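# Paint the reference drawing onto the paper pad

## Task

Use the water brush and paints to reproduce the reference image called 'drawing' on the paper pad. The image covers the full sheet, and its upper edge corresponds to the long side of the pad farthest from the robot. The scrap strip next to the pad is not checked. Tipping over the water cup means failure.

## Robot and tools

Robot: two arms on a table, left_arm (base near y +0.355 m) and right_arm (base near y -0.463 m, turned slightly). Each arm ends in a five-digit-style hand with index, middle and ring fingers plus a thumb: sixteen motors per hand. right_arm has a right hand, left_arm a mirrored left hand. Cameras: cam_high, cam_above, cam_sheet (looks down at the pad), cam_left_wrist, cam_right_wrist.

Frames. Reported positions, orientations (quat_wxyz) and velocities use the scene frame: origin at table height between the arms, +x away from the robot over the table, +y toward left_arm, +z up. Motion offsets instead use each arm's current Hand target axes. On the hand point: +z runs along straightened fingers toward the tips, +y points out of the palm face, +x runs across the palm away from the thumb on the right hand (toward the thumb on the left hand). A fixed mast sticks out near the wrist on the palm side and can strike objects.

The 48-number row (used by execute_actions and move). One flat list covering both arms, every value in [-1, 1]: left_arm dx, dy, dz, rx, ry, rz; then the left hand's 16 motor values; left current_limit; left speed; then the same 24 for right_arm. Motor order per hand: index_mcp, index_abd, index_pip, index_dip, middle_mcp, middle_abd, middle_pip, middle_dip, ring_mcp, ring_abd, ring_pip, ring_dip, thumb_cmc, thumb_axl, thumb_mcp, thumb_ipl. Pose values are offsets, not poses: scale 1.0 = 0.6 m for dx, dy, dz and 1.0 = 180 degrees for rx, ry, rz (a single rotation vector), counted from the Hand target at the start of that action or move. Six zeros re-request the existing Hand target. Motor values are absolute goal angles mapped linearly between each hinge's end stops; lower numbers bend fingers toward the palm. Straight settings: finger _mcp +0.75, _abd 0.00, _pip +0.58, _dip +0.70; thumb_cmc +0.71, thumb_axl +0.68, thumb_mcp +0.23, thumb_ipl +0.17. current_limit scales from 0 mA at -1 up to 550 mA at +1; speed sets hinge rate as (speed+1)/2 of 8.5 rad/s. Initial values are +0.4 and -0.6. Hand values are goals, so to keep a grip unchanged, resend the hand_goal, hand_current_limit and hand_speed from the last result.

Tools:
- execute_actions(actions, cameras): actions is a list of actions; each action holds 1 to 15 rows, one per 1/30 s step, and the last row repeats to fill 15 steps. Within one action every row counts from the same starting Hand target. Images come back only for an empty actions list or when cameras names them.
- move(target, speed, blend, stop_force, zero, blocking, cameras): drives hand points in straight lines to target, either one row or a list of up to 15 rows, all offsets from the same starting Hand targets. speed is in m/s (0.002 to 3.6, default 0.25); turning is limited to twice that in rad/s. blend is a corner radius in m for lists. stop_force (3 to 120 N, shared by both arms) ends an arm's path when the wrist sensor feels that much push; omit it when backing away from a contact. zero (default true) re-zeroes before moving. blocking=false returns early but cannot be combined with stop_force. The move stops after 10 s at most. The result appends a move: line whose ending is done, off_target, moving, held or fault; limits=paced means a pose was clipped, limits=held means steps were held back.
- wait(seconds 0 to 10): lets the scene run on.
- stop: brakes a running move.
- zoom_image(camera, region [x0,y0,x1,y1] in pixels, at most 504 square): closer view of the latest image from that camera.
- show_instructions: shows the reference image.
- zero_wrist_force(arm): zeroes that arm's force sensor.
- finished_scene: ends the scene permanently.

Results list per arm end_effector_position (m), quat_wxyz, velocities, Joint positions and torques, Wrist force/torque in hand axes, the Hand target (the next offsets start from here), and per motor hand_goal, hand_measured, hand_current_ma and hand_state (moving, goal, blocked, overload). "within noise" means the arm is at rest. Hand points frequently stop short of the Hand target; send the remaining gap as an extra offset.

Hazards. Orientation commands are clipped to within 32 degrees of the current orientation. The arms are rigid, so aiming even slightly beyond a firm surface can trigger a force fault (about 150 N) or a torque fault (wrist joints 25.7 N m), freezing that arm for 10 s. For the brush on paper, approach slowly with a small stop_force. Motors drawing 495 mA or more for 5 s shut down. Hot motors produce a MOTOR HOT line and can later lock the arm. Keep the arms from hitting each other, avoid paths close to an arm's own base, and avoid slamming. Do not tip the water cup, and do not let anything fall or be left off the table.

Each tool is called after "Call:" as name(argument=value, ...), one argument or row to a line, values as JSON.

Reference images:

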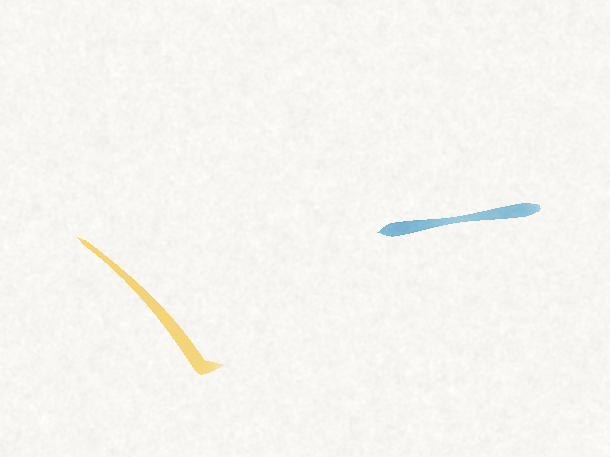

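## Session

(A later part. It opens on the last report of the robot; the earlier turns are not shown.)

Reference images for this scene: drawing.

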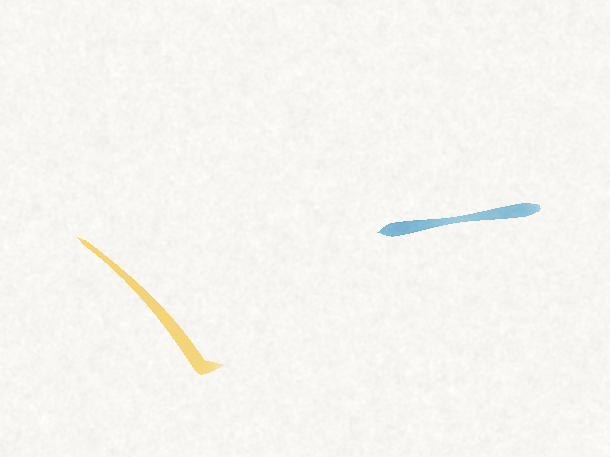

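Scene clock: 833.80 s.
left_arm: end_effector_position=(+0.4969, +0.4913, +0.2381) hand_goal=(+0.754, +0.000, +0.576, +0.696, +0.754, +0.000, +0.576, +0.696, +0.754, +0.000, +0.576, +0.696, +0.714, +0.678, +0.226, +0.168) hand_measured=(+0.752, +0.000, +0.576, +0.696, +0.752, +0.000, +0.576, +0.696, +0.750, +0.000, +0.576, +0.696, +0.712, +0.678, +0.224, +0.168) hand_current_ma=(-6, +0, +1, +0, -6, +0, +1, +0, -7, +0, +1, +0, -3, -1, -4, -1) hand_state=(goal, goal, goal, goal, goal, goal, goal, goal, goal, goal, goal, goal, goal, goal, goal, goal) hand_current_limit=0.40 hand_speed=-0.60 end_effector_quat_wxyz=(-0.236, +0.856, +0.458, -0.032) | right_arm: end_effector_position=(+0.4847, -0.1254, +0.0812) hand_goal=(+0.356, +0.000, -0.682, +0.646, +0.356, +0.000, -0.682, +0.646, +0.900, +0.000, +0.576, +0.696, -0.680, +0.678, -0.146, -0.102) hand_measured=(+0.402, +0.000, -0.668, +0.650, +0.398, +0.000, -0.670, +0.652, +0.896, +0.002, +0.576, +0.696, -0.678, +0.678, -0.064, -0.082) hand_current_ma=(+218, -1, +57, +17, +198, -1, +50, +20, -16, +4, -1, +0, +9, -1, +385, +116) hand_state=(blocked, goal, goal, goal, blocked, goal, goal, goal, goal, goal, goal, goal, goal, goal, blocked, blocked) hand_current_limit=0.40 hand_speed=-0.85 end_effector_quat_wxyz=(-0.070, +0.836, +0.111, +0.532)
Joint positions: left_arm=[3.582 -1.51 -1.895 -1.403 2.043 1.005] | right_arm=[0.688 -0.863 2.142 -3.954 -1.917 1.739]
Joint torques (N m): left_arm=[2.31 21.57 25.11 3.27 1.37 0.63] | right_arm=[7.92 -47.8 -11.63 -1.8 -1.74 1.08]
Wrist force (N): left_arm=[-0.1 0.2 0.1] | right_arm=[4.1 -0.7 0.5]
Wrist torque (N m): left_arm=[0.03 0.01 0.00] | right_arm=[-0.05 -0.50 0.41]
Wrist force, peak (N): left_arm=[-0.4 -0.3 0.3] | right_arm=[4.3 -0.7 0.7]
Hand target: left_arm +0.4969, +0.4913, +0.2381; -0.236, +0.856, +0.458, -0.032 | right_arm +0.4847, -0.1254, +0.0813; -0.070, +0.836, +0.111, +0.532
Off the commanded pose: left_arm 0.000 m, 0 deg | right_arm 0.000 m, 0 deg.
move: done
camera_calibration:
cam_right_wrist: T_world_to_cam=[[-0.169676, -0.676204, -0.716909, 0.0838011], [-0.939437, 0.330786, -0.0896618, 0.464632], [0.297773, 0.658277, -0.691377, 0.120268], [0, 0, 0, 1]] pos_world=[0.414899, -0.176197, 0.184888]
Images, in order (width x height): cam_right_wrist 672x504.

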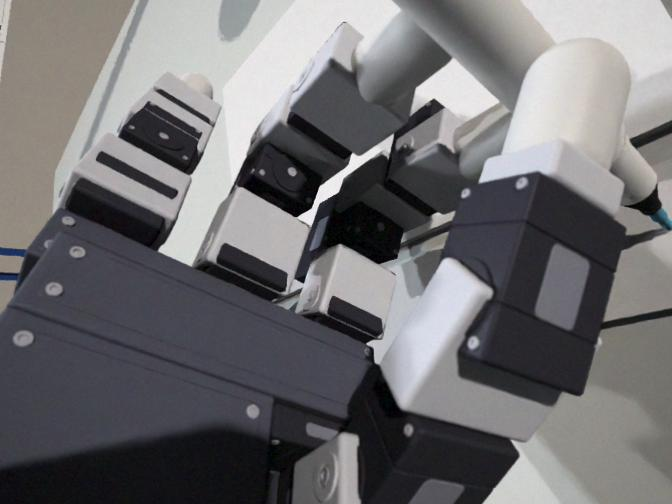

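Call:
move(
  target=[
    [0,0,0,0,0,0,0.754,0,0.576,0.696,0.754,0,0.576,0.696,0.754,0,0.576,0.696,0.714,0.678,0.226,0.168,0.4,-0.6,-0.003,0,0.0014,0,0,0,0.356,0,-0.683,0.645,0.356,0,-0.683,0.645,0.9,0,0.576,0.696,-0.681,0.677,-0.146,-0.1027,0.4,-0.85],
    [0,0,0,0,0,0,0.754,0,0.576,0.696,0.754,0,0.576,0.696,0.754,0,0.576,0.696,0.714,0.678,0.226,0.168,0.4,-0.6,0.0006,-0.0322,0.0092,0,0,0,0.356,0,-0.683,0.645,0.356,0,-0.683,0.645,0.9,0,0.576,0.696,-0.681,0.677,-0.146,-0.1027,0.4,-0.85],
  ],
  speed=0.04,
  cameras=["cam_right_wrist"],
)

Call:
zoom_image(
  camera="cam_right_wrist",
  region=[572, 170, 672, 270],
)

Call:
move(
  target=[0,0,0,0,0,0,0.754,0,0.576,0.696,0.754,0,0.576,0.696,0.754,0,0.576,0.696,0.714,0.678,0.226,0.168,0.4,-0.6,0.0483,0,-0.0225,0,0,0,0.356,0,-0.683,0.645,0.356,0,-0.683,0.645,0.9,0,0.576,0.696,-0.681,0.677,-0.146,-0.1027,0.4,-0.85],
  speed=0.1,
  cameras=["cam_right_wrist","cam_high","cam_sheet"],
)

Call:
zoom_image(
  camera="cam_right_wrist",
  region=[572, 170, 672, 270],
)

Call:
zoom_image(
  camera="cam_high",
  region=[240, 240, 310, 310],
)

Scene clock: 863.50 s.
left_arm: end_effector_position=(+0.4969, +0.4913, +0.2381) hand_goal=(+0.754, +0.000, +0.576, +0.696, +0.754, +0.000, +0.576, +0.696, +0.754, +0.000, +0.576, +0.696, +0.714, +0.678, +0.226, +0.168) hand_measured=(+0.752, +0.000, +0.576, +0.696, +0.752, +0.000, +0.576, +0.696, +0.750, +0.000, +0.576, +0.696, +0.712, +0.678, +0.224, +0.168) hand_current_ma=(-6, +0, +1, +0, -6, +0, +1, +0, -7, +0, +1, +0, -3, -1, -4, -1) hand_state=(goal, goal, goal, goal, goal, goal, goal, goal, goal, goal, goal, goal, goal, goal, goal, goal) hand_current_limit=0.40 hand_speed=-0.60 end_effector_quat_wxyz=(-0.236, +0.856, +0.458, -0.032) | right_arm: end_effector_position=(+0.4846, -0.1053, +0.0791) hand_goal=(+0.356, +0.000, -0.682, +0.646, +0.356, +0.000, -0.682, +0.646, +0.900, +0.000, +0.576, +0.696, -0.680, +0.678, -0.146, -0.102) hand_measured=(+0.402, +0.000, -0.668, +0.650, +0.398, +0.000, -0.670, +0.652, +0.896, +0.002, +0.576, +0.696, -0.678, +0.678, -0.064, -0.082) hand_current_ma=(+218, -1, +57, +17, +198, -1, +50, +20, -16, +4, -1, +0, +9, -1, +385, +116) hand_state=(blocked, goal, goal, goal, blocked, goal, goal, goal, goal, goal, goal, goal, goal, goal, blocked, blocked) hand_current_limit=0.40 hand_speed=-0.85 end_effector_quat_wxyz=(-0.070, +0.836, +0.111, +0.532) end_effector_velocity=(+0.000, -0.003, -0.001) end_effector_angular_velocity=(-0.002, +0.001, +0.003)
Joint positions: left_arm=[3.582 -1.51 -1.895 -1.403 2.043 1.005] | right_arm=[0.723 -0.845 2.095 -3.919 -1.949 1.757]
Joint velocities: left_arm=[within noise] | right_arm=[-0.005 0 0.007 -0.007 0.006 -0.005]
Joint torques (N m): left_arm=[1.65 22.09 25.62 3.37 1.57 0.47] | right_arm=[-5.51 -48.04 -2.91 -4.18 0.83 -1.31]
Wrist force (N): left_arm=[0.3 0.1 0.1] | right_arm=[4.1 -0.9 0.7]
Wrist torque (N m): left_arm=[0.01 -0.03 0.03] | right_arm=[-0.10 -0.51 0.27]
Wrist force, peak (N): left_arm=[-0.6 0.0 0.3] | right_arm=[4.3 -1.2 0.8]
Hand target: left_arm +0.4969, +0.4913, +0.2381; -0.236, +0.856, +0.458, -0.032 | right_arm +0.4846, -0.1054, +0.0793; -0.070, +0.836, +0.111, +0.532
Off the commanded pose: left_arm 0.000 m, 0 deg | right_arm 0.000 m, 0 deg.
move: done
camera_calibration:
cam_right_wrist: T_world_to_cam=[[-0.169921, -0.676236, -0.71682, 0.0960216], [-0.939422, 0.330882, -0.089461, 0.457681], [0.29768, 0.658195, -0.691495, 0.105732], [0, 0, 0, 1]] pos_world=[0.414798, -0.156098, 0.182888]
Images, in order (width x height): cam_right_wrist 672x504.

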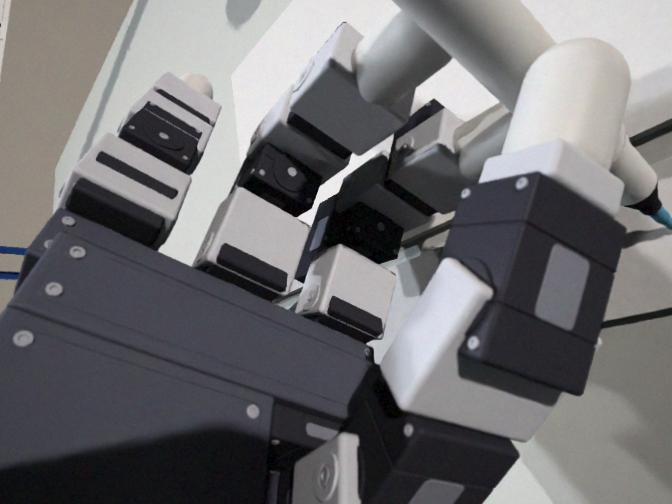

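Scaled by 5.040 from the camera's 672x504 image, which has a finer 960x720 frame.

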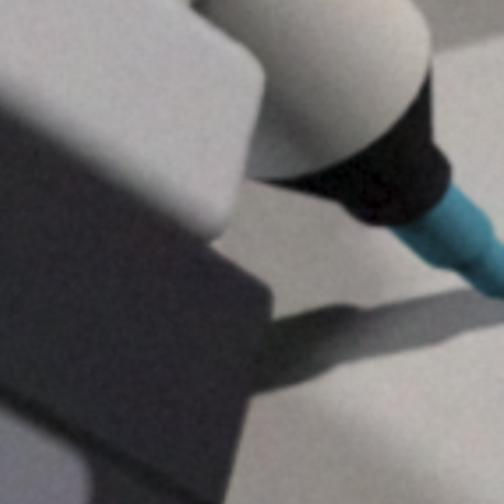

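Scene clock: 864.33 s.
left_arm: end_effector_position=(+0.4969, +0.4913, +0.2381) hand_goal=(+0.754, +0.000, +0.576, +0.696, +0.754, +0.000, +0.576, +0.696, +0.754, +0.000, +0.576, +0.696, +0.714, +0.678, +0.226, +0.168) hand_measured=(+0.752, +0.000, +0.576, +0.696, +0.752, +0.000, +0.576, +0.696, +0.750, +0.000, +0.576, +0.696, +0.712, +0.678, +0.224, +0.168) hand_current_ma=(-6, +0, +1, +0, -6, +0, +1, +0, -7, +0, +1, +0, -3, -1, -4, -1) hand_state=(goal, goal, goal, goal, goal, goal, goal, goal, goal, goal, goal, goal, goal, goal, goal, goal) hand_current_limit=0.40 hand_speed=-0.60 end_effector_quat_wxyz=(-0.236, +0.856, +0.458, -0.032) | right_arm: end_effector_position=(+0.4846, -0.1054, +0.1112) hand_goal=(+0.356, +0.000, -0.682, +0.646, +0.356, +0.000, -0.682, +0.646, +0.900, +0.000, +0.576, +0.696, -0.680, +0.678, -0.146, -0.102) hand_measured=(+0.402, +0.000, -0.668, +0.650, +0.398, +0.000, -0.670, +0.652, +0.896, +0.002, +0.576, +0.696, -0.678, +0.678, -0.064, -0.082) hand_current_ma=(+218, -1, +57, +17, +198, -1, +50, +20, -16, +4, -1, +0, +9, -1, +385, +116) hand_state=(blocked, goal, goal, goal, blocked, goal, goal, goal, goal, goal, goal, goal, goal, goal, blocked, blocked) hand_current_limit=0.40 hand_speed=-0.85 end_effector_quat_wxyz=(-0.070, +0.836, +0.111, +0.532)
Joint positions: left_arm=[3.582 -1.51 -1.895 -1.403 2.043 1.005] | right_arm=[0.723 -0.927 2.104 -3.846 -1.949 1.757]
Joint torques (N m): left_arm=[1.77 22.21 25.95 3.33 1.62 0.66] | right_arm=[-6.49 -35.57 -13.66 -3.61 0.57 0.97]
Wrist force (N): left_arm=[0.1 -0.2 -0.1] | right_arm=[4.2 -0.8 0.5]
Wrist torque (N m): left_arm=[-0.02 -0.01 0.01] | right_arm=[-0.07 -0.51 0.33]
Wrist force, peak (N): left_arm=[-0.1 0.5 0.3] | right_arm=[4.9 -0.8 0.2]
Hand target: left_arm +0.4969, +0.4913, +0.2381; -0.236, +0.856, +0.458, -0.032 | right_arm +0.4846, -0.1054, +0.1112; -0.070, +0.836, +0.111, +0.532
Off the commanded pose: left_arm 0.000 m, 0 deg | right_arm 0.000 m, 0 deg.
move: done
camera_calibration:
cam_right_wrist: T_world_to_cam=[[-0.169593, -0.676233, -0.716901, 0.118847], [-0.939451, 0.330727, -0.0897254, 0.460632], [0.297774, 0.658277, -0.691377, 0.127943], [0, 0, 0, 1]] pos_world=[0.414799, -0.156197, 0.214988]
Images, in order (width x height): cam_high 672x504, cam_sheet 672x504, cam_right_wrist 672x504.

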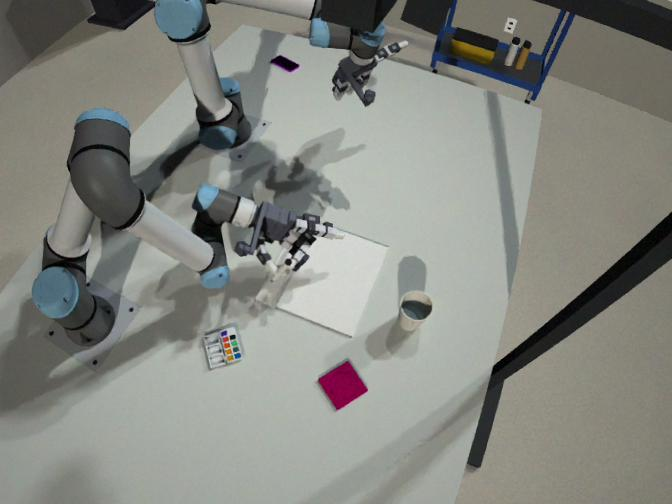

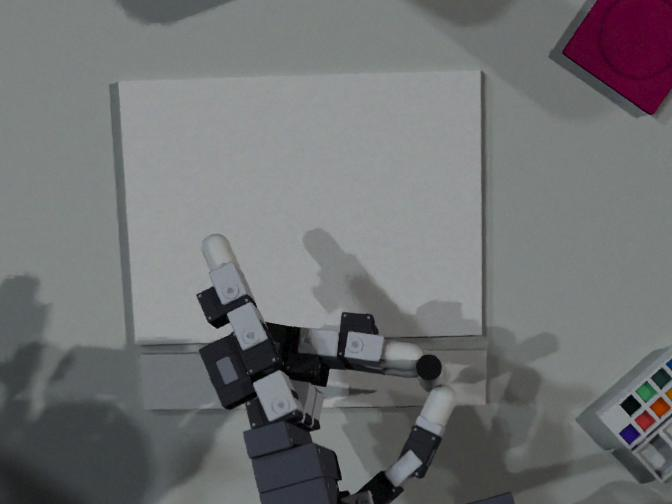

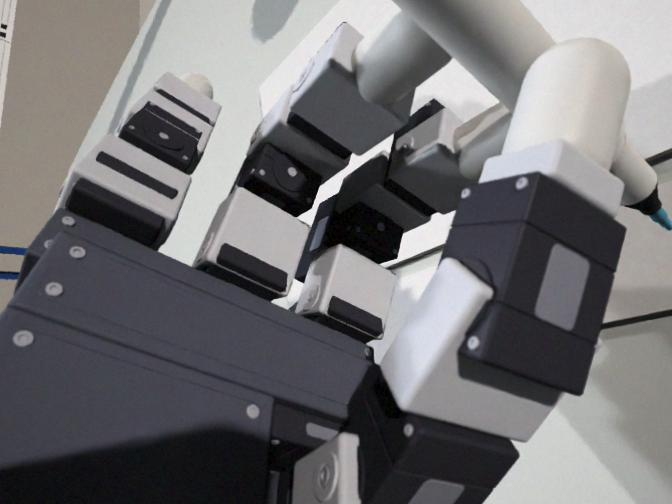

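Scaled by 5.040 from the camera's 672x504 image, which has a finer 960x720 frame.

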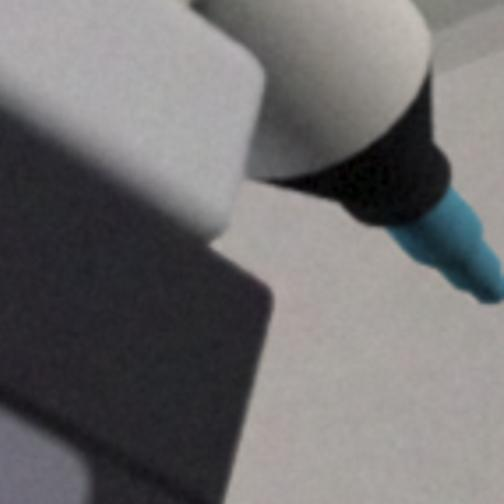

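Scaled by 7.200 from the camera's 672x504 image, which has a finer 960x720 frame.

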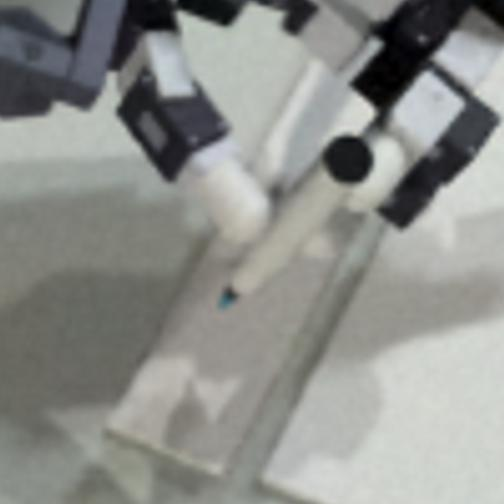

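Call:
zoom_image(
  camera="cam_sheet",
  region=[570, 330, 672, 490],
)

Call:
zoom_image(
  camera="cam_high",
  region=[190, 310, 260, 380],
)

Scaled by 3.150 from the camera's 672x504 image, which has a finer 960x720 frame.

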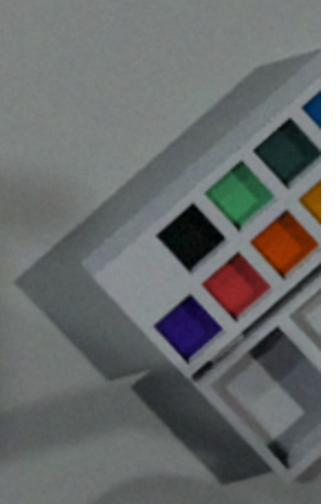

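Scaled by 7.200 from the camera's 672x504 image, which has a finer 960x720 frame.

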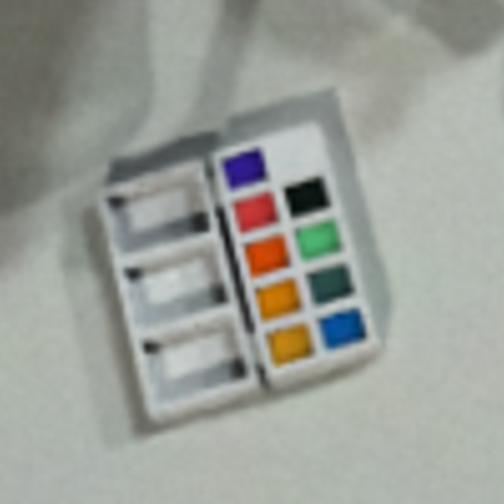

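Call:
move(
  target=[0,0,0,0,0,0,0.754,0,0.576,0.696,0.754,0,0.576,0.696,0.754,0,0.576,0.696,0.714,0.678,0.226,0.168,0.4,-0.6,-0.0015,0.3792,-0.1218,0,0,0,0.356,0,-0.683,0.645,0.356,0,-0.683,0.645,0.9,0,0.576,0.696,-0.681,0.677,-0.146,-0.1027,0.4,-0.85],
  speed=0.15,
  cameras=["cam_high","cam_above","cam_sheet","cam_right_wrist"],
)

Call:
zoom_image(
  camera="cam_right_wrist",
  region=[472, 120, 672, 320],
)

Call:
zoom_image(
  camera="cam_above",
  region=[480, 350, 672, 504],
)

Call:
zoom_image(
  camera="cam_high",
  region=[180, 280, 280, 380],
)

Scene clock: 936.87 s.
left_arm: end_effector_position=(+0.4969, +0.4913, +0.2381) hand_goal=(+0.754, +0.000, +0.576, +0.696, +0.754, +0.000, +0.576, +0.696, +0.754, +0.000, +0.576, +0.696, +0.714, +0.678, +0.226, +0.168) hand_measured=(+0.752, +0.000, +0.576, +0.696, +0.752, +0.000, +0.576, +0.696, +0.750, +0.000, +0.576, +0.696, +0.712, +0.678, +0.224, +0.168) hand_current_ma=(-6, +0, +1, +0, -6, +0, +1, +0, -7, +0, +1, +0, -3, -1, -4, -1) hand_state=(goal, goal, goal, goal, goal, goal, goal, goal, goal, goal, goal, goal, goal, goal, goal, goal) hand_current_limit=0.40 hand_speed=-0.60 end_effector_quat_wxyz=(-0.236, +0.856, +0.458, -0.032) | right_arm: end_effector_position=(+0.4797, -0.3423, +0.1415) hand_goal=(+0.356, +0.000, -0.682, +0.646, +0.356, +0.000, -0.682, +0.646, +0.900, +0.000, +0.576, +0.696, -0.680, +0.678, -0.146, -0.102) hand_measured=(+0.402, +0.000, -0.668, +0.650, +0.398, +0.000, -0.670, +0.652, +0.898, +0.002, +0.576, +0.696, -0.678, +0.678, -0.064, -0.082) hand_current_ma=(+218, -1, +57, +17, +198, -1, +50, +20, -11, +4, -1, +0, +9, -1, +385, +116) hand_state=(blocked, goal, goal, goal, blocked, goal, goal, goal, goal, goal, goal, goal, goal, goal, blocked, blocked) hand_current_limit=0.40 hand_speed=-0.85 end_effector_quat_wxyz=(-0.070, +0.836, +0.111, +0.532)
Joint positions: left_arm=[3.582 -1.51 -1.895 -1.403 2.043 1.005] | right_arm=[0.107 -1.182 2.583 -4.098 -1.393 1.486]
Joint torques (N m): left_arm=[0.91 22.12 25.38 3.51 1.54 0.6] | right_arm=[-6.29 -14.66 -0.75 -1.36 1.39 -0.52]
Wrist force (N): left_arm=[0.0 -0.1 0.3] | right_arm=[4.4 -1.0 0.4]
Wrist torque (N m): left_arm=[-0.03 0.00 0.01] | right_arm=[-0.09 -0.54 0.31]
Wrist force, peak (N): left_arm=[0.4 -0.2 0.5] | right_arm=[4.3 -1.7 1.0]
Hand target: left_arm +0.4969, +0.4913, +0.2381; -0.236, +0.856, +0.458, -0.032 | right_arm +0.4797, -0.3424, +0.1415; -0.070, +0.836, +0.111, +0.532
Off the commanded pose: left_arm 0.000 m, 0 deg | right_arm 0.000 m, 0 deg.
move: done
camera_calibration:
cam_right_wrist: T_world_to_cam=[[-0.169636, -0.676137, -0.716981, -0.0204581], [-0.939379, 0.33091, -0.0898038, 0.53715], [0.297976, 0.658284, -0.691284, 0.306124], [0, 0, 0, 1]] pos_world=[0.409899, -0.393097, 0.245188]
Images, in order (width x height): cam_high 672x504, cam_above 672x504, cam_sheet 672x504, cam_right_wrist 672x504.

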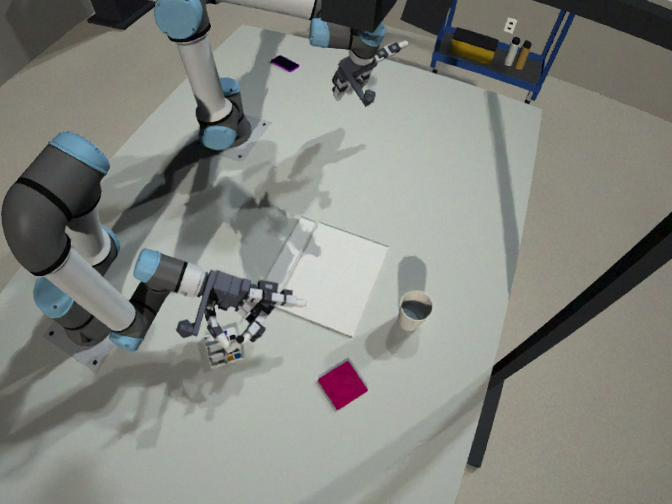

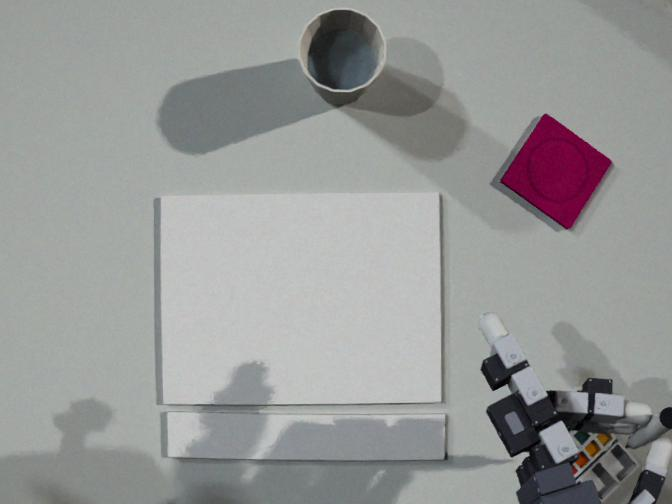

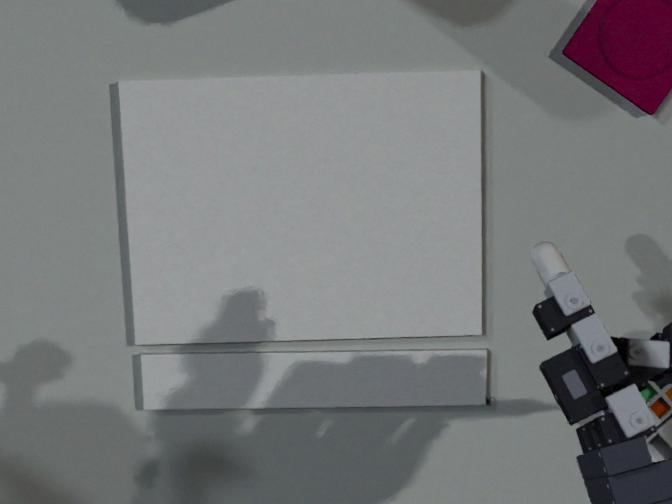

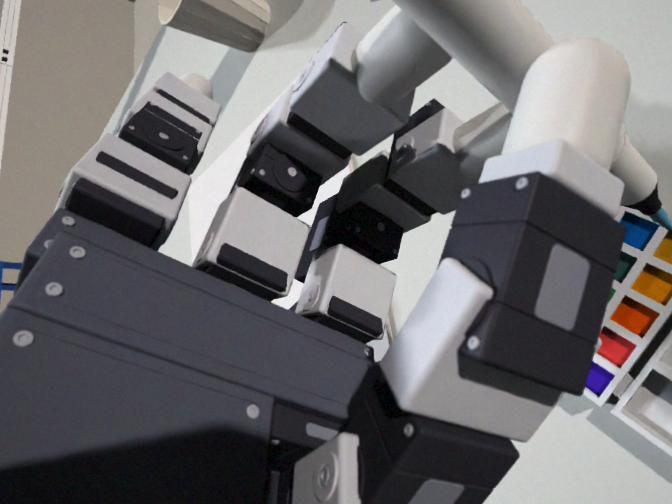

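Scaled by 2.520 from the camera's 672x504 image, which has a finer 960x720 frame.

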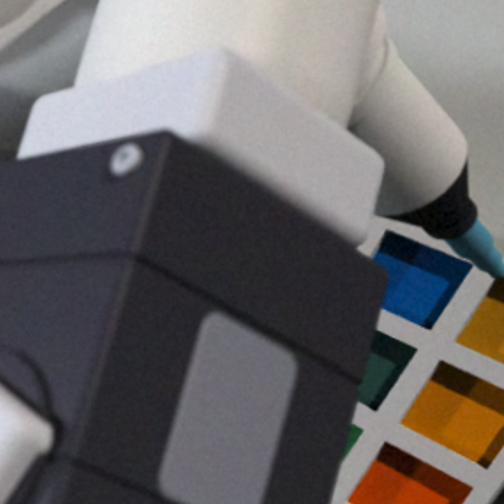

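Scaled by 2.625 from the camera's 672x504 image, which has a finer 960x720 frame.

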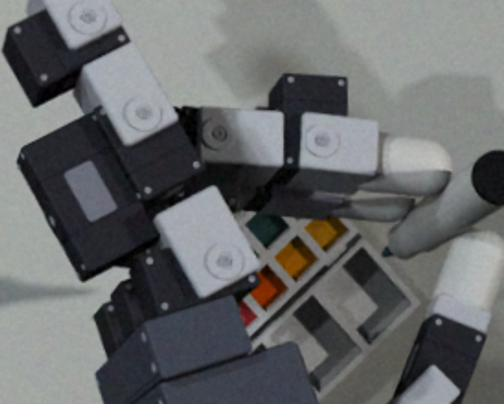

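Scaled by 5.040 from the camera's 672x504 image, which has a finer 960x720 frame.

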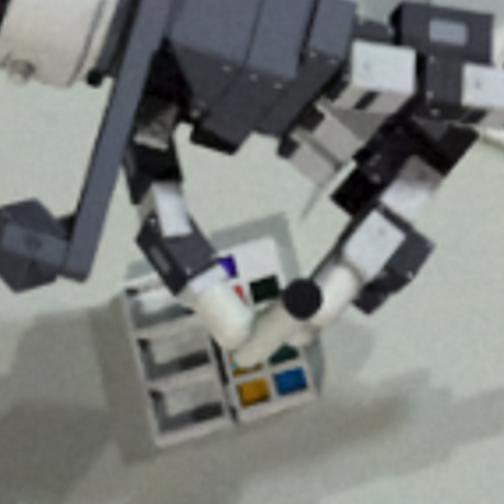

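Call:
move(
  target=[0,0,0,0,0,0,0.754,0,0.576,0.696,0.754,0,0.576,0.696,0.754,0,0.576,0.696,0.714,0.678,0.226,0.168,0.4,-0.6,-0.0542,-0.0138,0.0218,0,0,0,0.356,0,-0.683,0.645,0.356,0,-0.683,0.645,0.9,0,0.576,0.696,-0.681,0.677,-0.146,-0.1027,0.4,-0.85],
  speed=0.08,
  cameras=["cam_high","cam_above","cam_right_wrist"],
)

Call:
zoom_image(
  camera="cam_right_wrist",
  region=[552, 160, 672, 280],
)

Call:
zoom_image(
  camera="cam_above",
  region=[560, 390, 672, 490],
)

Call:
zoom_image(
  camera="cam_high",
  region=[195, 310, 265, 380],
)

Scene clock: 979.40 s.
left_arm: end_effector_position=(+0.4969, +0.4913, +0.2381) hand_goal=(+0.754, +0.000, +0.576, +0.696, +0.754, +0.000, +0.576, +0.696, +0.754, +0.000, +0.576, +0.696, +0.714, +0.678, +0.226, +0.168) hand_measured=(+0.752, +0.000, +0.576, +0.696, +0.752, +0.000, +0.576, +0.696, +0.750, +0.000, +0.576, +0.696, +0.712, +0.678, +0.224, +0.168) hand_current_ma=(-6, +0, +1, +0, -6, +0, +1, +0, -7, +0, +1, +0, -3, -1, -4, -1) hand_state=(goal, goal, goal, goal, goal, goal, goal, goal, goal, goal, goal, goal, goal, goal, goal, goal) hand_current_limit=0.40 hand_speed=-0.60 end_effector_quat_wxyz=(-0.236, +0.856, +0.458, -0.032) | right_arm: end_effector_position=(+0.4757, -0.3348, +0.1065) hand_goal=(+0.356, +0.000, -0.682, +0.646, +0.356, +0.000, -0.682, +0.646, +0.900, +0.000, +0.576, +0.696, -0.680, +0.678, -0.146, -0.102) hand_measured=(+0.402, +0.000, -0.668, +0.650, +0.398, +0.000, -0.670, +0.652, +0.898, +0.002, +0.576, +0.696, -0.678, +0.678, -0.064, -0.082) hand_current_ma=(+218, -1, +57, +17, +198, -1, +50, +20, -11, +4, -1, +0, +9, -1, +385, +116) hand_state=(blocked, goal, goal, goal, blocked, goal, goal, goal, goal, goal, goal, goal, goal, goal, blocked, blocked) hand_current_limit=0.40 hand_speed=-0.85 end_effector_quat_wxyz=(-0.070, +0.836, +0.111, +0.532)
Joint positions: left_arm=[3.582 -1.51 -1.895 -1.403 2.043 1.005] | right_arm=[0.136 -1.027 2.577 -4.249 -1.419 1.499]
Joint torques (N m): left_arm=[1.43 22.28 26.03 3.7 1.63 0.68] | right_arm=[-6.8 -16.44 4.53 -3.66 1.38 -2.14]
Wrist force (N): left_arm=[0.2 0.0 0.3] | right_arm=[4.4 -0.8 0.7]
Wrist torque (N m): left_arm=[-0.02 -0.02 0.01] | right_arm=[-0.10 -0.55 0.31]
Wrist force, peak (N): left_arm=[-0.4 0.2 0.6] | right_arm=[5.1 -0.8 0.1]
Hand target: left_arm +0.4969, +0.4913, +0.2381; -0.236, +0.856, +0.458, -0.032 | right_arm +0.4757, -0.3349, +0.1065; -0.070, +0.836, +0.111, +0.532
Off the commanded pose: left_arm 0.000 m, 0 deg | right_arm 0.000 m, 0 deg.
move: done
camera_calibration:
cam_right_wrist: T_world_to_cam=[[-0.169551, -0.676141, -0.716997, -0.0412605], [-0.939459, 0.330711, -0.089709, 0.527735], [0.297775, 0.658379, -0.691279, 0.278367], [0, 0, 0, 1]] pos_world=[0.405899, -0.385697, 0.210188]
Images, in order (width x height): cam_high 672x504, cam_above 672x504, cam_right_wrist 672x504.

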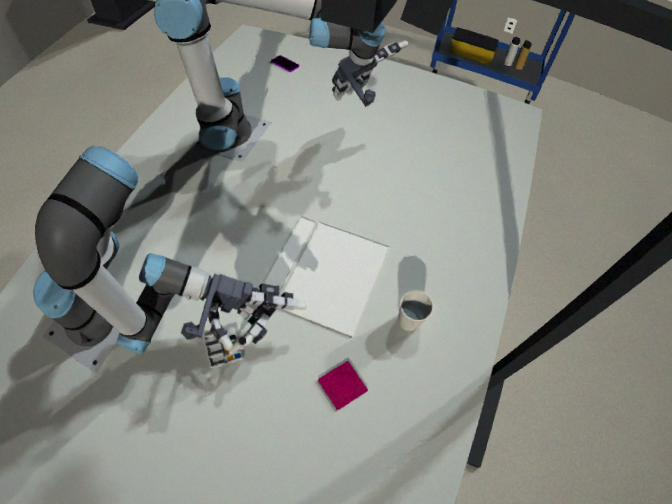

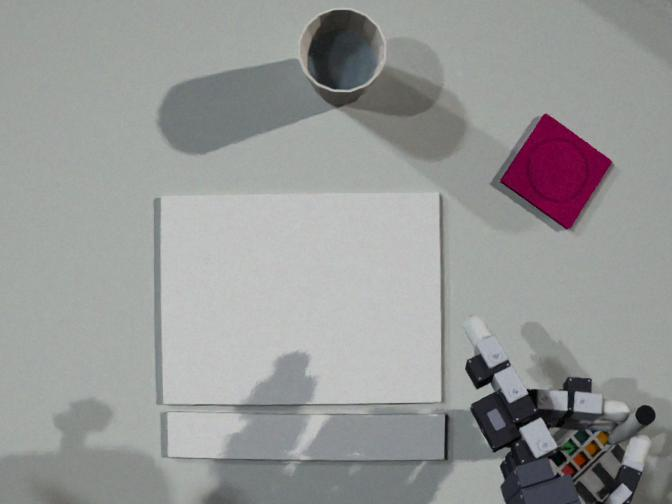

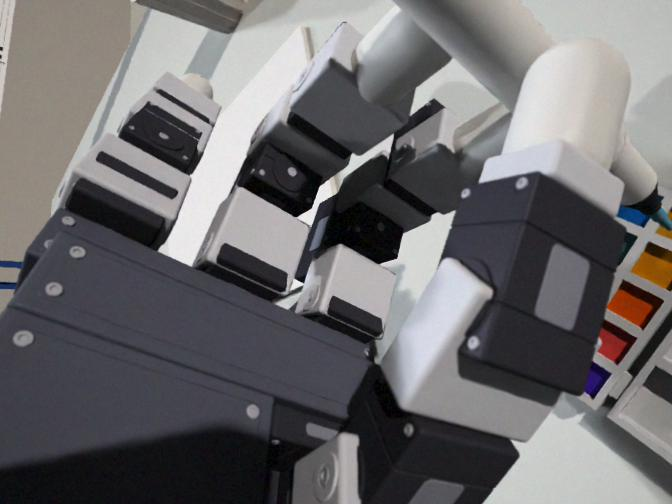

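Scaled by 4.200 from the camera's 672x504 image, which has a finer 960x720 frame.

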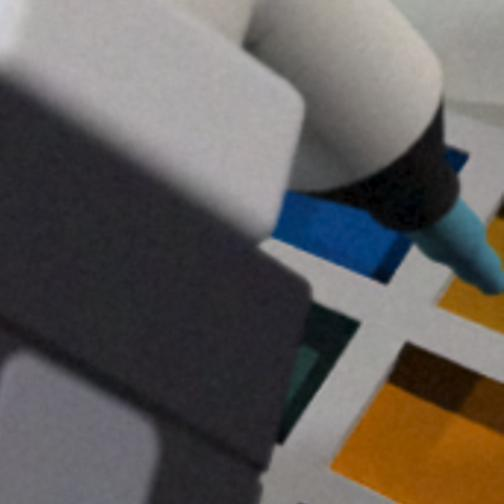

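Scaled by 4.500 from the camera's 672x504 image, which has a finer 960x720 frame.

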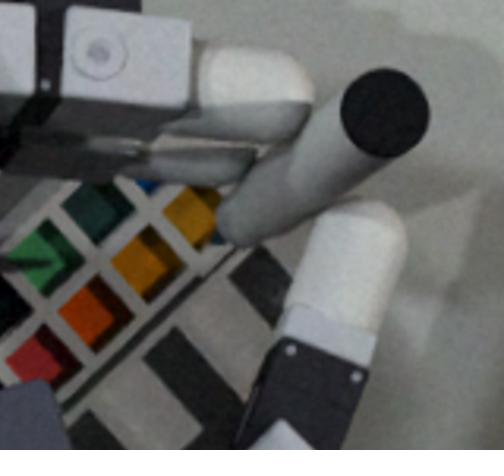

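Scaled by 7.200 from the camera's 672x504 image, which has a finer 960x720 frame.

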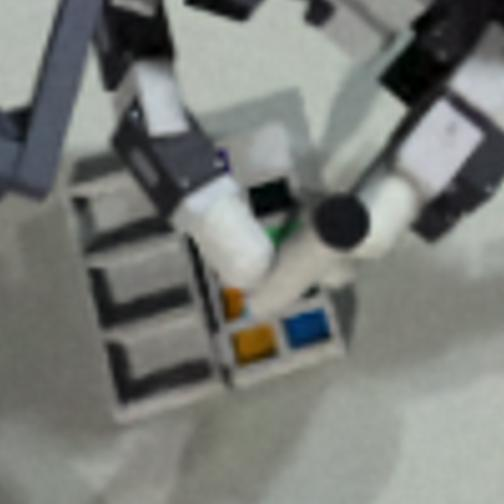

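Call:
move(
  target=[0,0,0,0,0,0,0.754,0,0.576,0.696,0.754,0,0.576,0.696,0.754,0,0.576,0.696,0.714,0.678,0.226,0.168,0.4,-0.6,-0.0185,0.0032,0.0077,0,0,0,0.356,0,-0.683,0.645,0.356,0,-0.683,0.645,0.9,0,0.576,0.696,-0.681,0.677,-0.146,-0.1027,0.4,-0.85],
  speed=0.05,
  cameras=["cam_high","cam_above","cam_right_wrist"],
)

Call:
zoom_image(
  camera="cam_right_wrist",
  region=[552, 160, 672, 280],
)

Call:
zoom_image(
  camera="cam_above",
  region=[560, 390, 672, 490],
)

Call:
zoom_image(
  camera="cam_high",
  region=[195, 310, 265, 380],
)

Scene clock: 998.80 s.
left_arm: end_effector_position=(+0.4969, +0.4913, +0.2381) hand_goal=(+0.754, +0.000, +0.576, +0.696, +0.754, +0.000, +0.576, +0.696, +0.754, +0.000, +0.576, +0.696, +0.714, +0.678, +0.226, +0.168) hand_measured=(+0.752, +0.000, +0.576, +0.696, +0.752, +0.000, +0.576, +0.696, +0.750, +0.000, +0.576, +0.696, +0.712, +0.678, +0.224, +0.168) hand_current_ma=(-6, +0, +1, +0, -6, +0, +1, +0, -7, +0, +1, +0, -3, -1, -4, -1) hand_state=(goal, goal, goal, goal, goal, goal, goal, goal, goal, goal, goal, goal, goal, goal, goal, goal) hand_current_limit=0.40 hand_speed=-0.60 end_effector_quat_wxyz=(-0.236, +0.856, +0.458, -0.032) | right_arm: end_effector_position=(+0.4758, -0.3369, +0.0944) hand_goal=(+0.356, +0.000, -0.682, +0.646, +0.356, +0.000, -0.682, +0.646, +0.900, +0.000, +0.576, +0.696, -0.680, +0.678, -0.146, -0.102) hand_measured=(+0.402, +0.000, -0.668, +0.650, +0.398, +0.000, -0.670, +0.652, +0.898, +0.002, +0.576, +0.696, -0.678, +0.678, -0.064, -0.082) hand_current_ma=(+218, -1, +57, +17, +198, -1, +50, +20, -11, +4, -1, +0, +9, -1, +385, +116) hand_state=(blocked, goal, goal, goal, blocked, goal, goal, goal, goal, goal, goal, goal, goal, goal, blocked, blocked) hand_current_limit=0.40 hand_speed=-0.85 end_effector_quat_wxyz=(-0.070, +0.836, +0.111, +0.532)
Joint positions: left_arm=[3.582 -1.51 -1.895 -1.403 2.043 1.005] | right_arm=[0.128 -0.974 2.575 -4.3 -1.412 1.495]
Joint torques (N m): left_arm=[1.92 22.78 27.33 3.55 1.78 0.68] | right_arm=[6.21 -39.13 -4.12 -1.12 -0.62 -1.06]
Wrist force (N): left_arm=[-0.2 0.1 -0.1] | right_arm=[4.3 -0.9 0.7]
Wrist torque (N m): left_arm=[0.03 0.03 -0.02] | right_arm=[-0.10 -0.53 0.45]
Wrist force, peak (N): left_arm=[-0.2 0.5 0.0] | right_arm=[4.7 -0.7 0.7]
Hand target: left_arm +0.4969, +0.4913, +0.2381; -0.236, +0.856, +0.458, -0.032 | right_arm +0.4757, -0.3369, +0.0944; -0.070, +0.836, +0.111, +0.532
Off the commanded pose: left_arm 0.000 m, 0 deg | right_arm 0.000 m, 0 deg.
move: done
camera_calibration:
cam_right_wrist: T_world_to_cam=[[-0.169676, -0.676204, -0.716909, -0.0512082], [-0.939437, 0.330786, -0.0896618, 0.527331], [0.297773, 0.658277, -0.691377, 0.271369], [0, 0, 0, 1]] pos_world=[0.405899, -0.387697, 0.198188]
Images, in order (width x height): cam_high 672x504, cam_above 672x504, cam_right_wrist 672x504.

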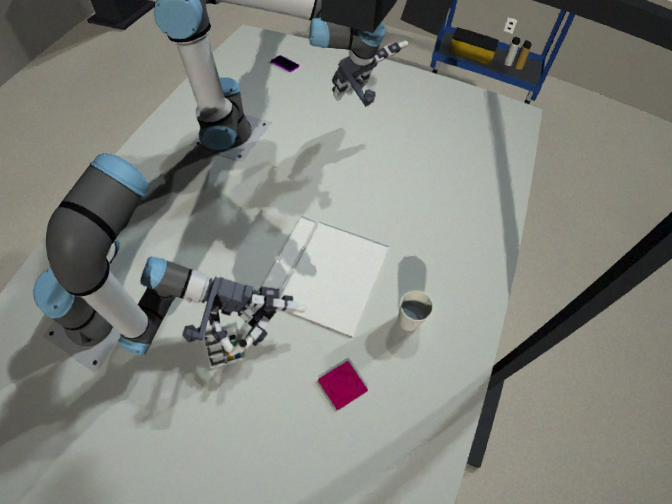

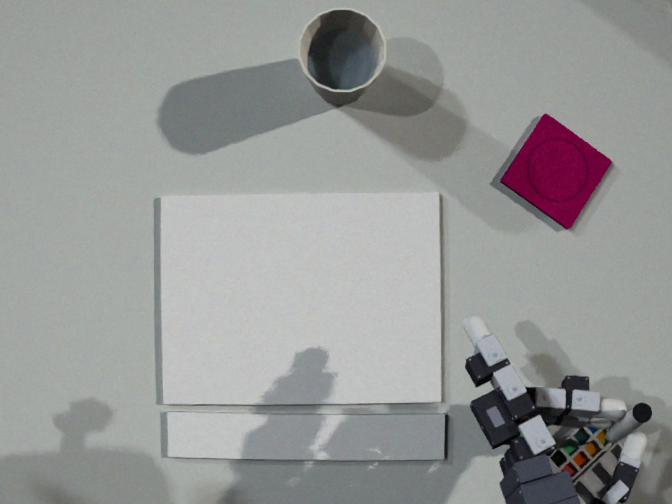

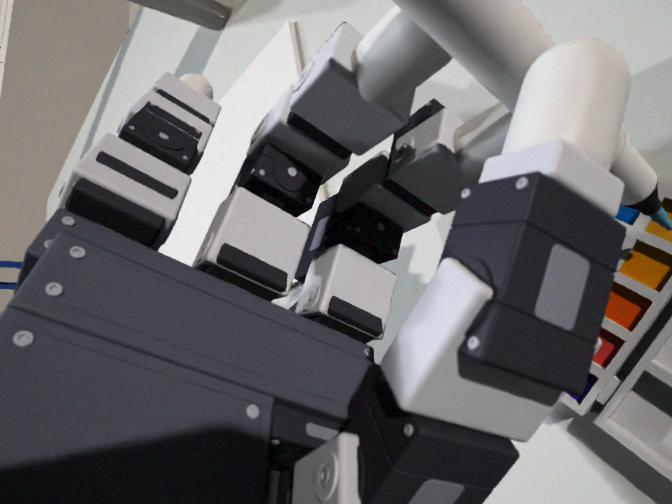

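Scaled by 4.200 from the camera's 672x504 image, which has a finer 960x720 frame.

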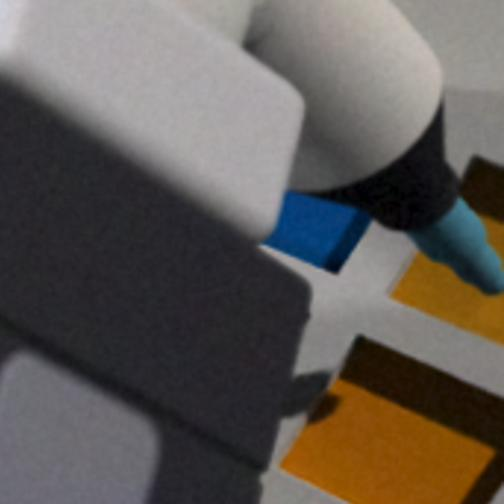

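Scaled by 4.500 from the camera's 672x504 image, which has a finer 960x720 frame.

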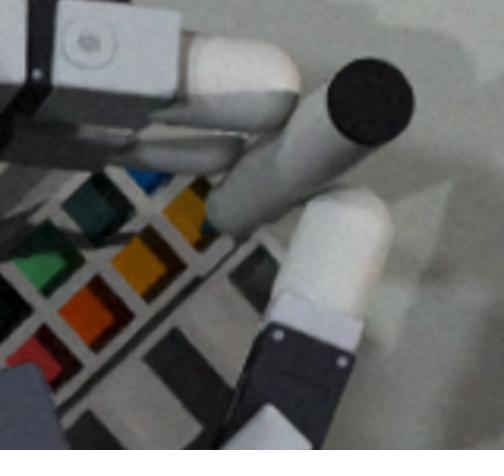

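Scaled by 7.200 from the camera's 672x504 image, which has a finer 960x720 frame.

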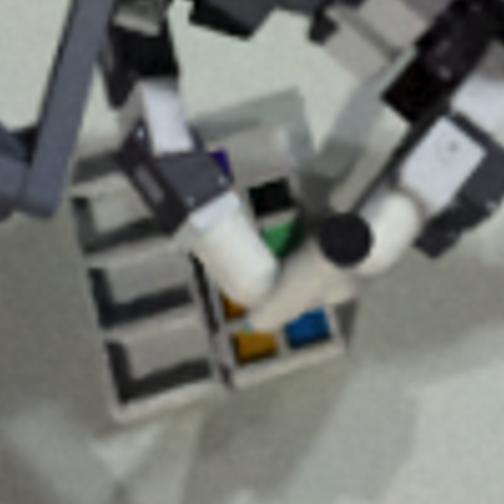

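Call:
move(
  target=[0,0,0,0,0,0,0.754,0,0.576,0.696,0.754,0,0.576,0.696,0.754,0,0.576,0.696,0.714,0.678,0.226,0.168,0.4,-0.6,-0.0121,0,0.0056,0,0,0,0.356,0,-0.683,0.645,0.356,0,-0.683,0.645,0.9,0,0.576,0.696,-0.681,0.677,-0.146,-0.1027,0.4,-0.85],
  speed=0.04,
  cameras=["cam_above","cam_right_wrist"],
)

Call:
zoom_image(
  camera="cam_right_wrist",
  region=[552, 160, 672, 280],
)

Call:
zoom_image(
  camera="cam_above",
  region=[560, 390, 672, 490],
)

Scene clock: 1011.00 s.
left_arm: end_effector_position=(+0.4969, +0.4913, +0.2381) hand_goal=(+0.754, +0.000, +0.576, +0.696, +0.754, +0.000, +0.576, +0.696, +0.754, +0.000, +0.576, +0.696, +0.714, +0.678, +0.226, +0.168) hand_measured=(+0.752, +0.000, +0.576, +0.696, +0.752, +0.000, +0.576, +0.696, +0.750, +0.000, +0.576, +0.696, +0.712, +0.678, +0.224, +0.168) hand_current_ma=(-6, +0, +1, +0, -6, +0, +1, +0, -7, +0, +1, +0, -3, -1, -4, -1) hand_state=(goal, goal, goal, goal, goal, goal, goal, goal, goal, goal, goal, goal, goal, goal, goal, goal) hand_current_limit=0.40 hand_speed=-0.60 end_effector_quat_wxyz=(-0.236, +0.856, +0.458, -0.032) | right_arm: end_effector_position=(+0.4757, -0.3369, +0.0864) hand_goal=(+0.356, +0.000, -0.682, +0.646, +0.356, +0.000, -0.682, +0.646, +0.900, +0.000, +0.576, +0.696, -0.680, +0.678, -0.146, -0.102) hand_measured=(+0.402, +0.000, -0.668, +0.650, +0.398, +0.000, -0.670, +0.652, +0.898, +0.002, +0.576, +0.696, -0.678, +0.678, -0.064, -0.082) hand_current_ma=(+218, -1, +57, +17, +198, -1, +50, +20, -11, +4, -1, +0, +9, -1, +385, +116) hand_state=(blocked, goal, goal, goal, blocked, goal, goal, goal, goal, goal, goal, goal, goal, goal, blocked, blocked) hand_current_limit=0.40 hand_speed=-0.85 end_effector_quat_wxyz=(-0.070, +0.836, +0.111, +0.532) end_effector_velocity=(+0.000, +0.000, +0.001) end_effector_angular_velocity=(+0.001, +0.001, +0.000)
Joint positions: left_arm=[3.582 -1.51 -1.895 -1.403 2.043 1.005] | right_arm=[0.128 -0.939 2.572 -4.331 -1.412 1.495]
Joint velocities: left_arm=[within noise] | right_arm=[0 -0.004 0 0.005 0 0.001]
Joint torques (N m): left_arm=[2.24 23.12 27.11 3.57 1.64 0.63] | right_arm=[2.43 -40.88 -0.22 -0.84 -0.25 0.22]
Wrist force (N): left_arm=[0.0 -0.3 0.2] | right_arm=[4.4 -0.6 0.6]
Wrist torque (N m): left_arm=[-0.05 0.01 0.01] | right_arm=[-0.06 -0.53 0.46]
Wrist force, peak (N): left_arm=[-0.3 0.1 0.5] | right_arm=[4.6 -0.7 0.6]
Hand target: left_arm +0.4969, +0.4913, +0.2381; -0.236, +0.856, +0.458, -0.032 | right_arm +0.4757, -0.3369, +0.0864; -0.070, +0.836, +0.111, +0.532
Off the commanded pose: left_arm 0.000 m, 0 deg | right_arm 0.000 m, 0 deg.
move: done
camera_calibration:
cam_right_wrist: T_world_to_cam=[[-0.169604, -0.676216, -0.716914, -0.0570483], [-0.939421, 0.3308, -0.0897783, 0.526626], [0.297865, 0.658257, -0.691357, 0.26572], [0, 0, 0, 1]] pos_world=[0.405899, -0.387697, 0.190088]
Images, in order (width x height): cam_above 672x504, cam_right_wrist 672x504.

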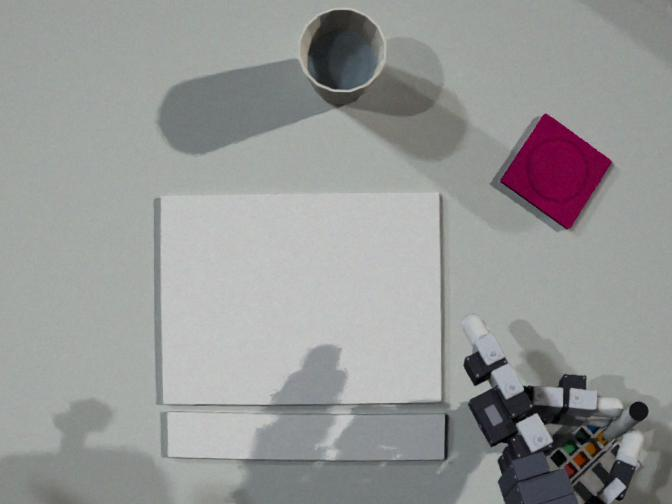

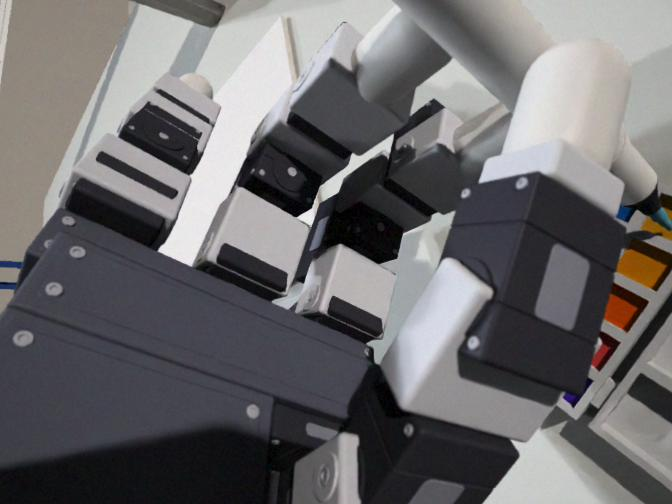

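Scaled by 4.200 from the camera's 672x504 image, which has a finer 960x720 frame.

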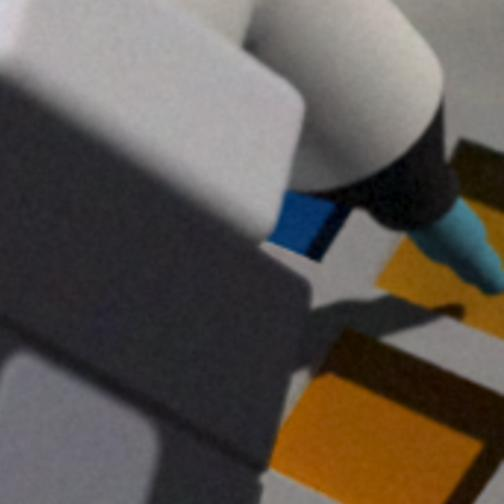

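Scaled by 4.500 from the camera's 672x504 image, which has a finer 960x720 frame.

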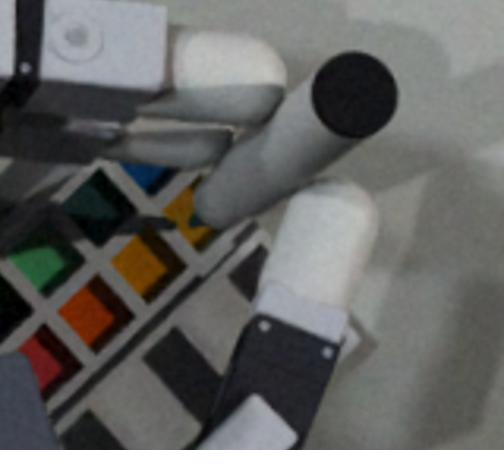

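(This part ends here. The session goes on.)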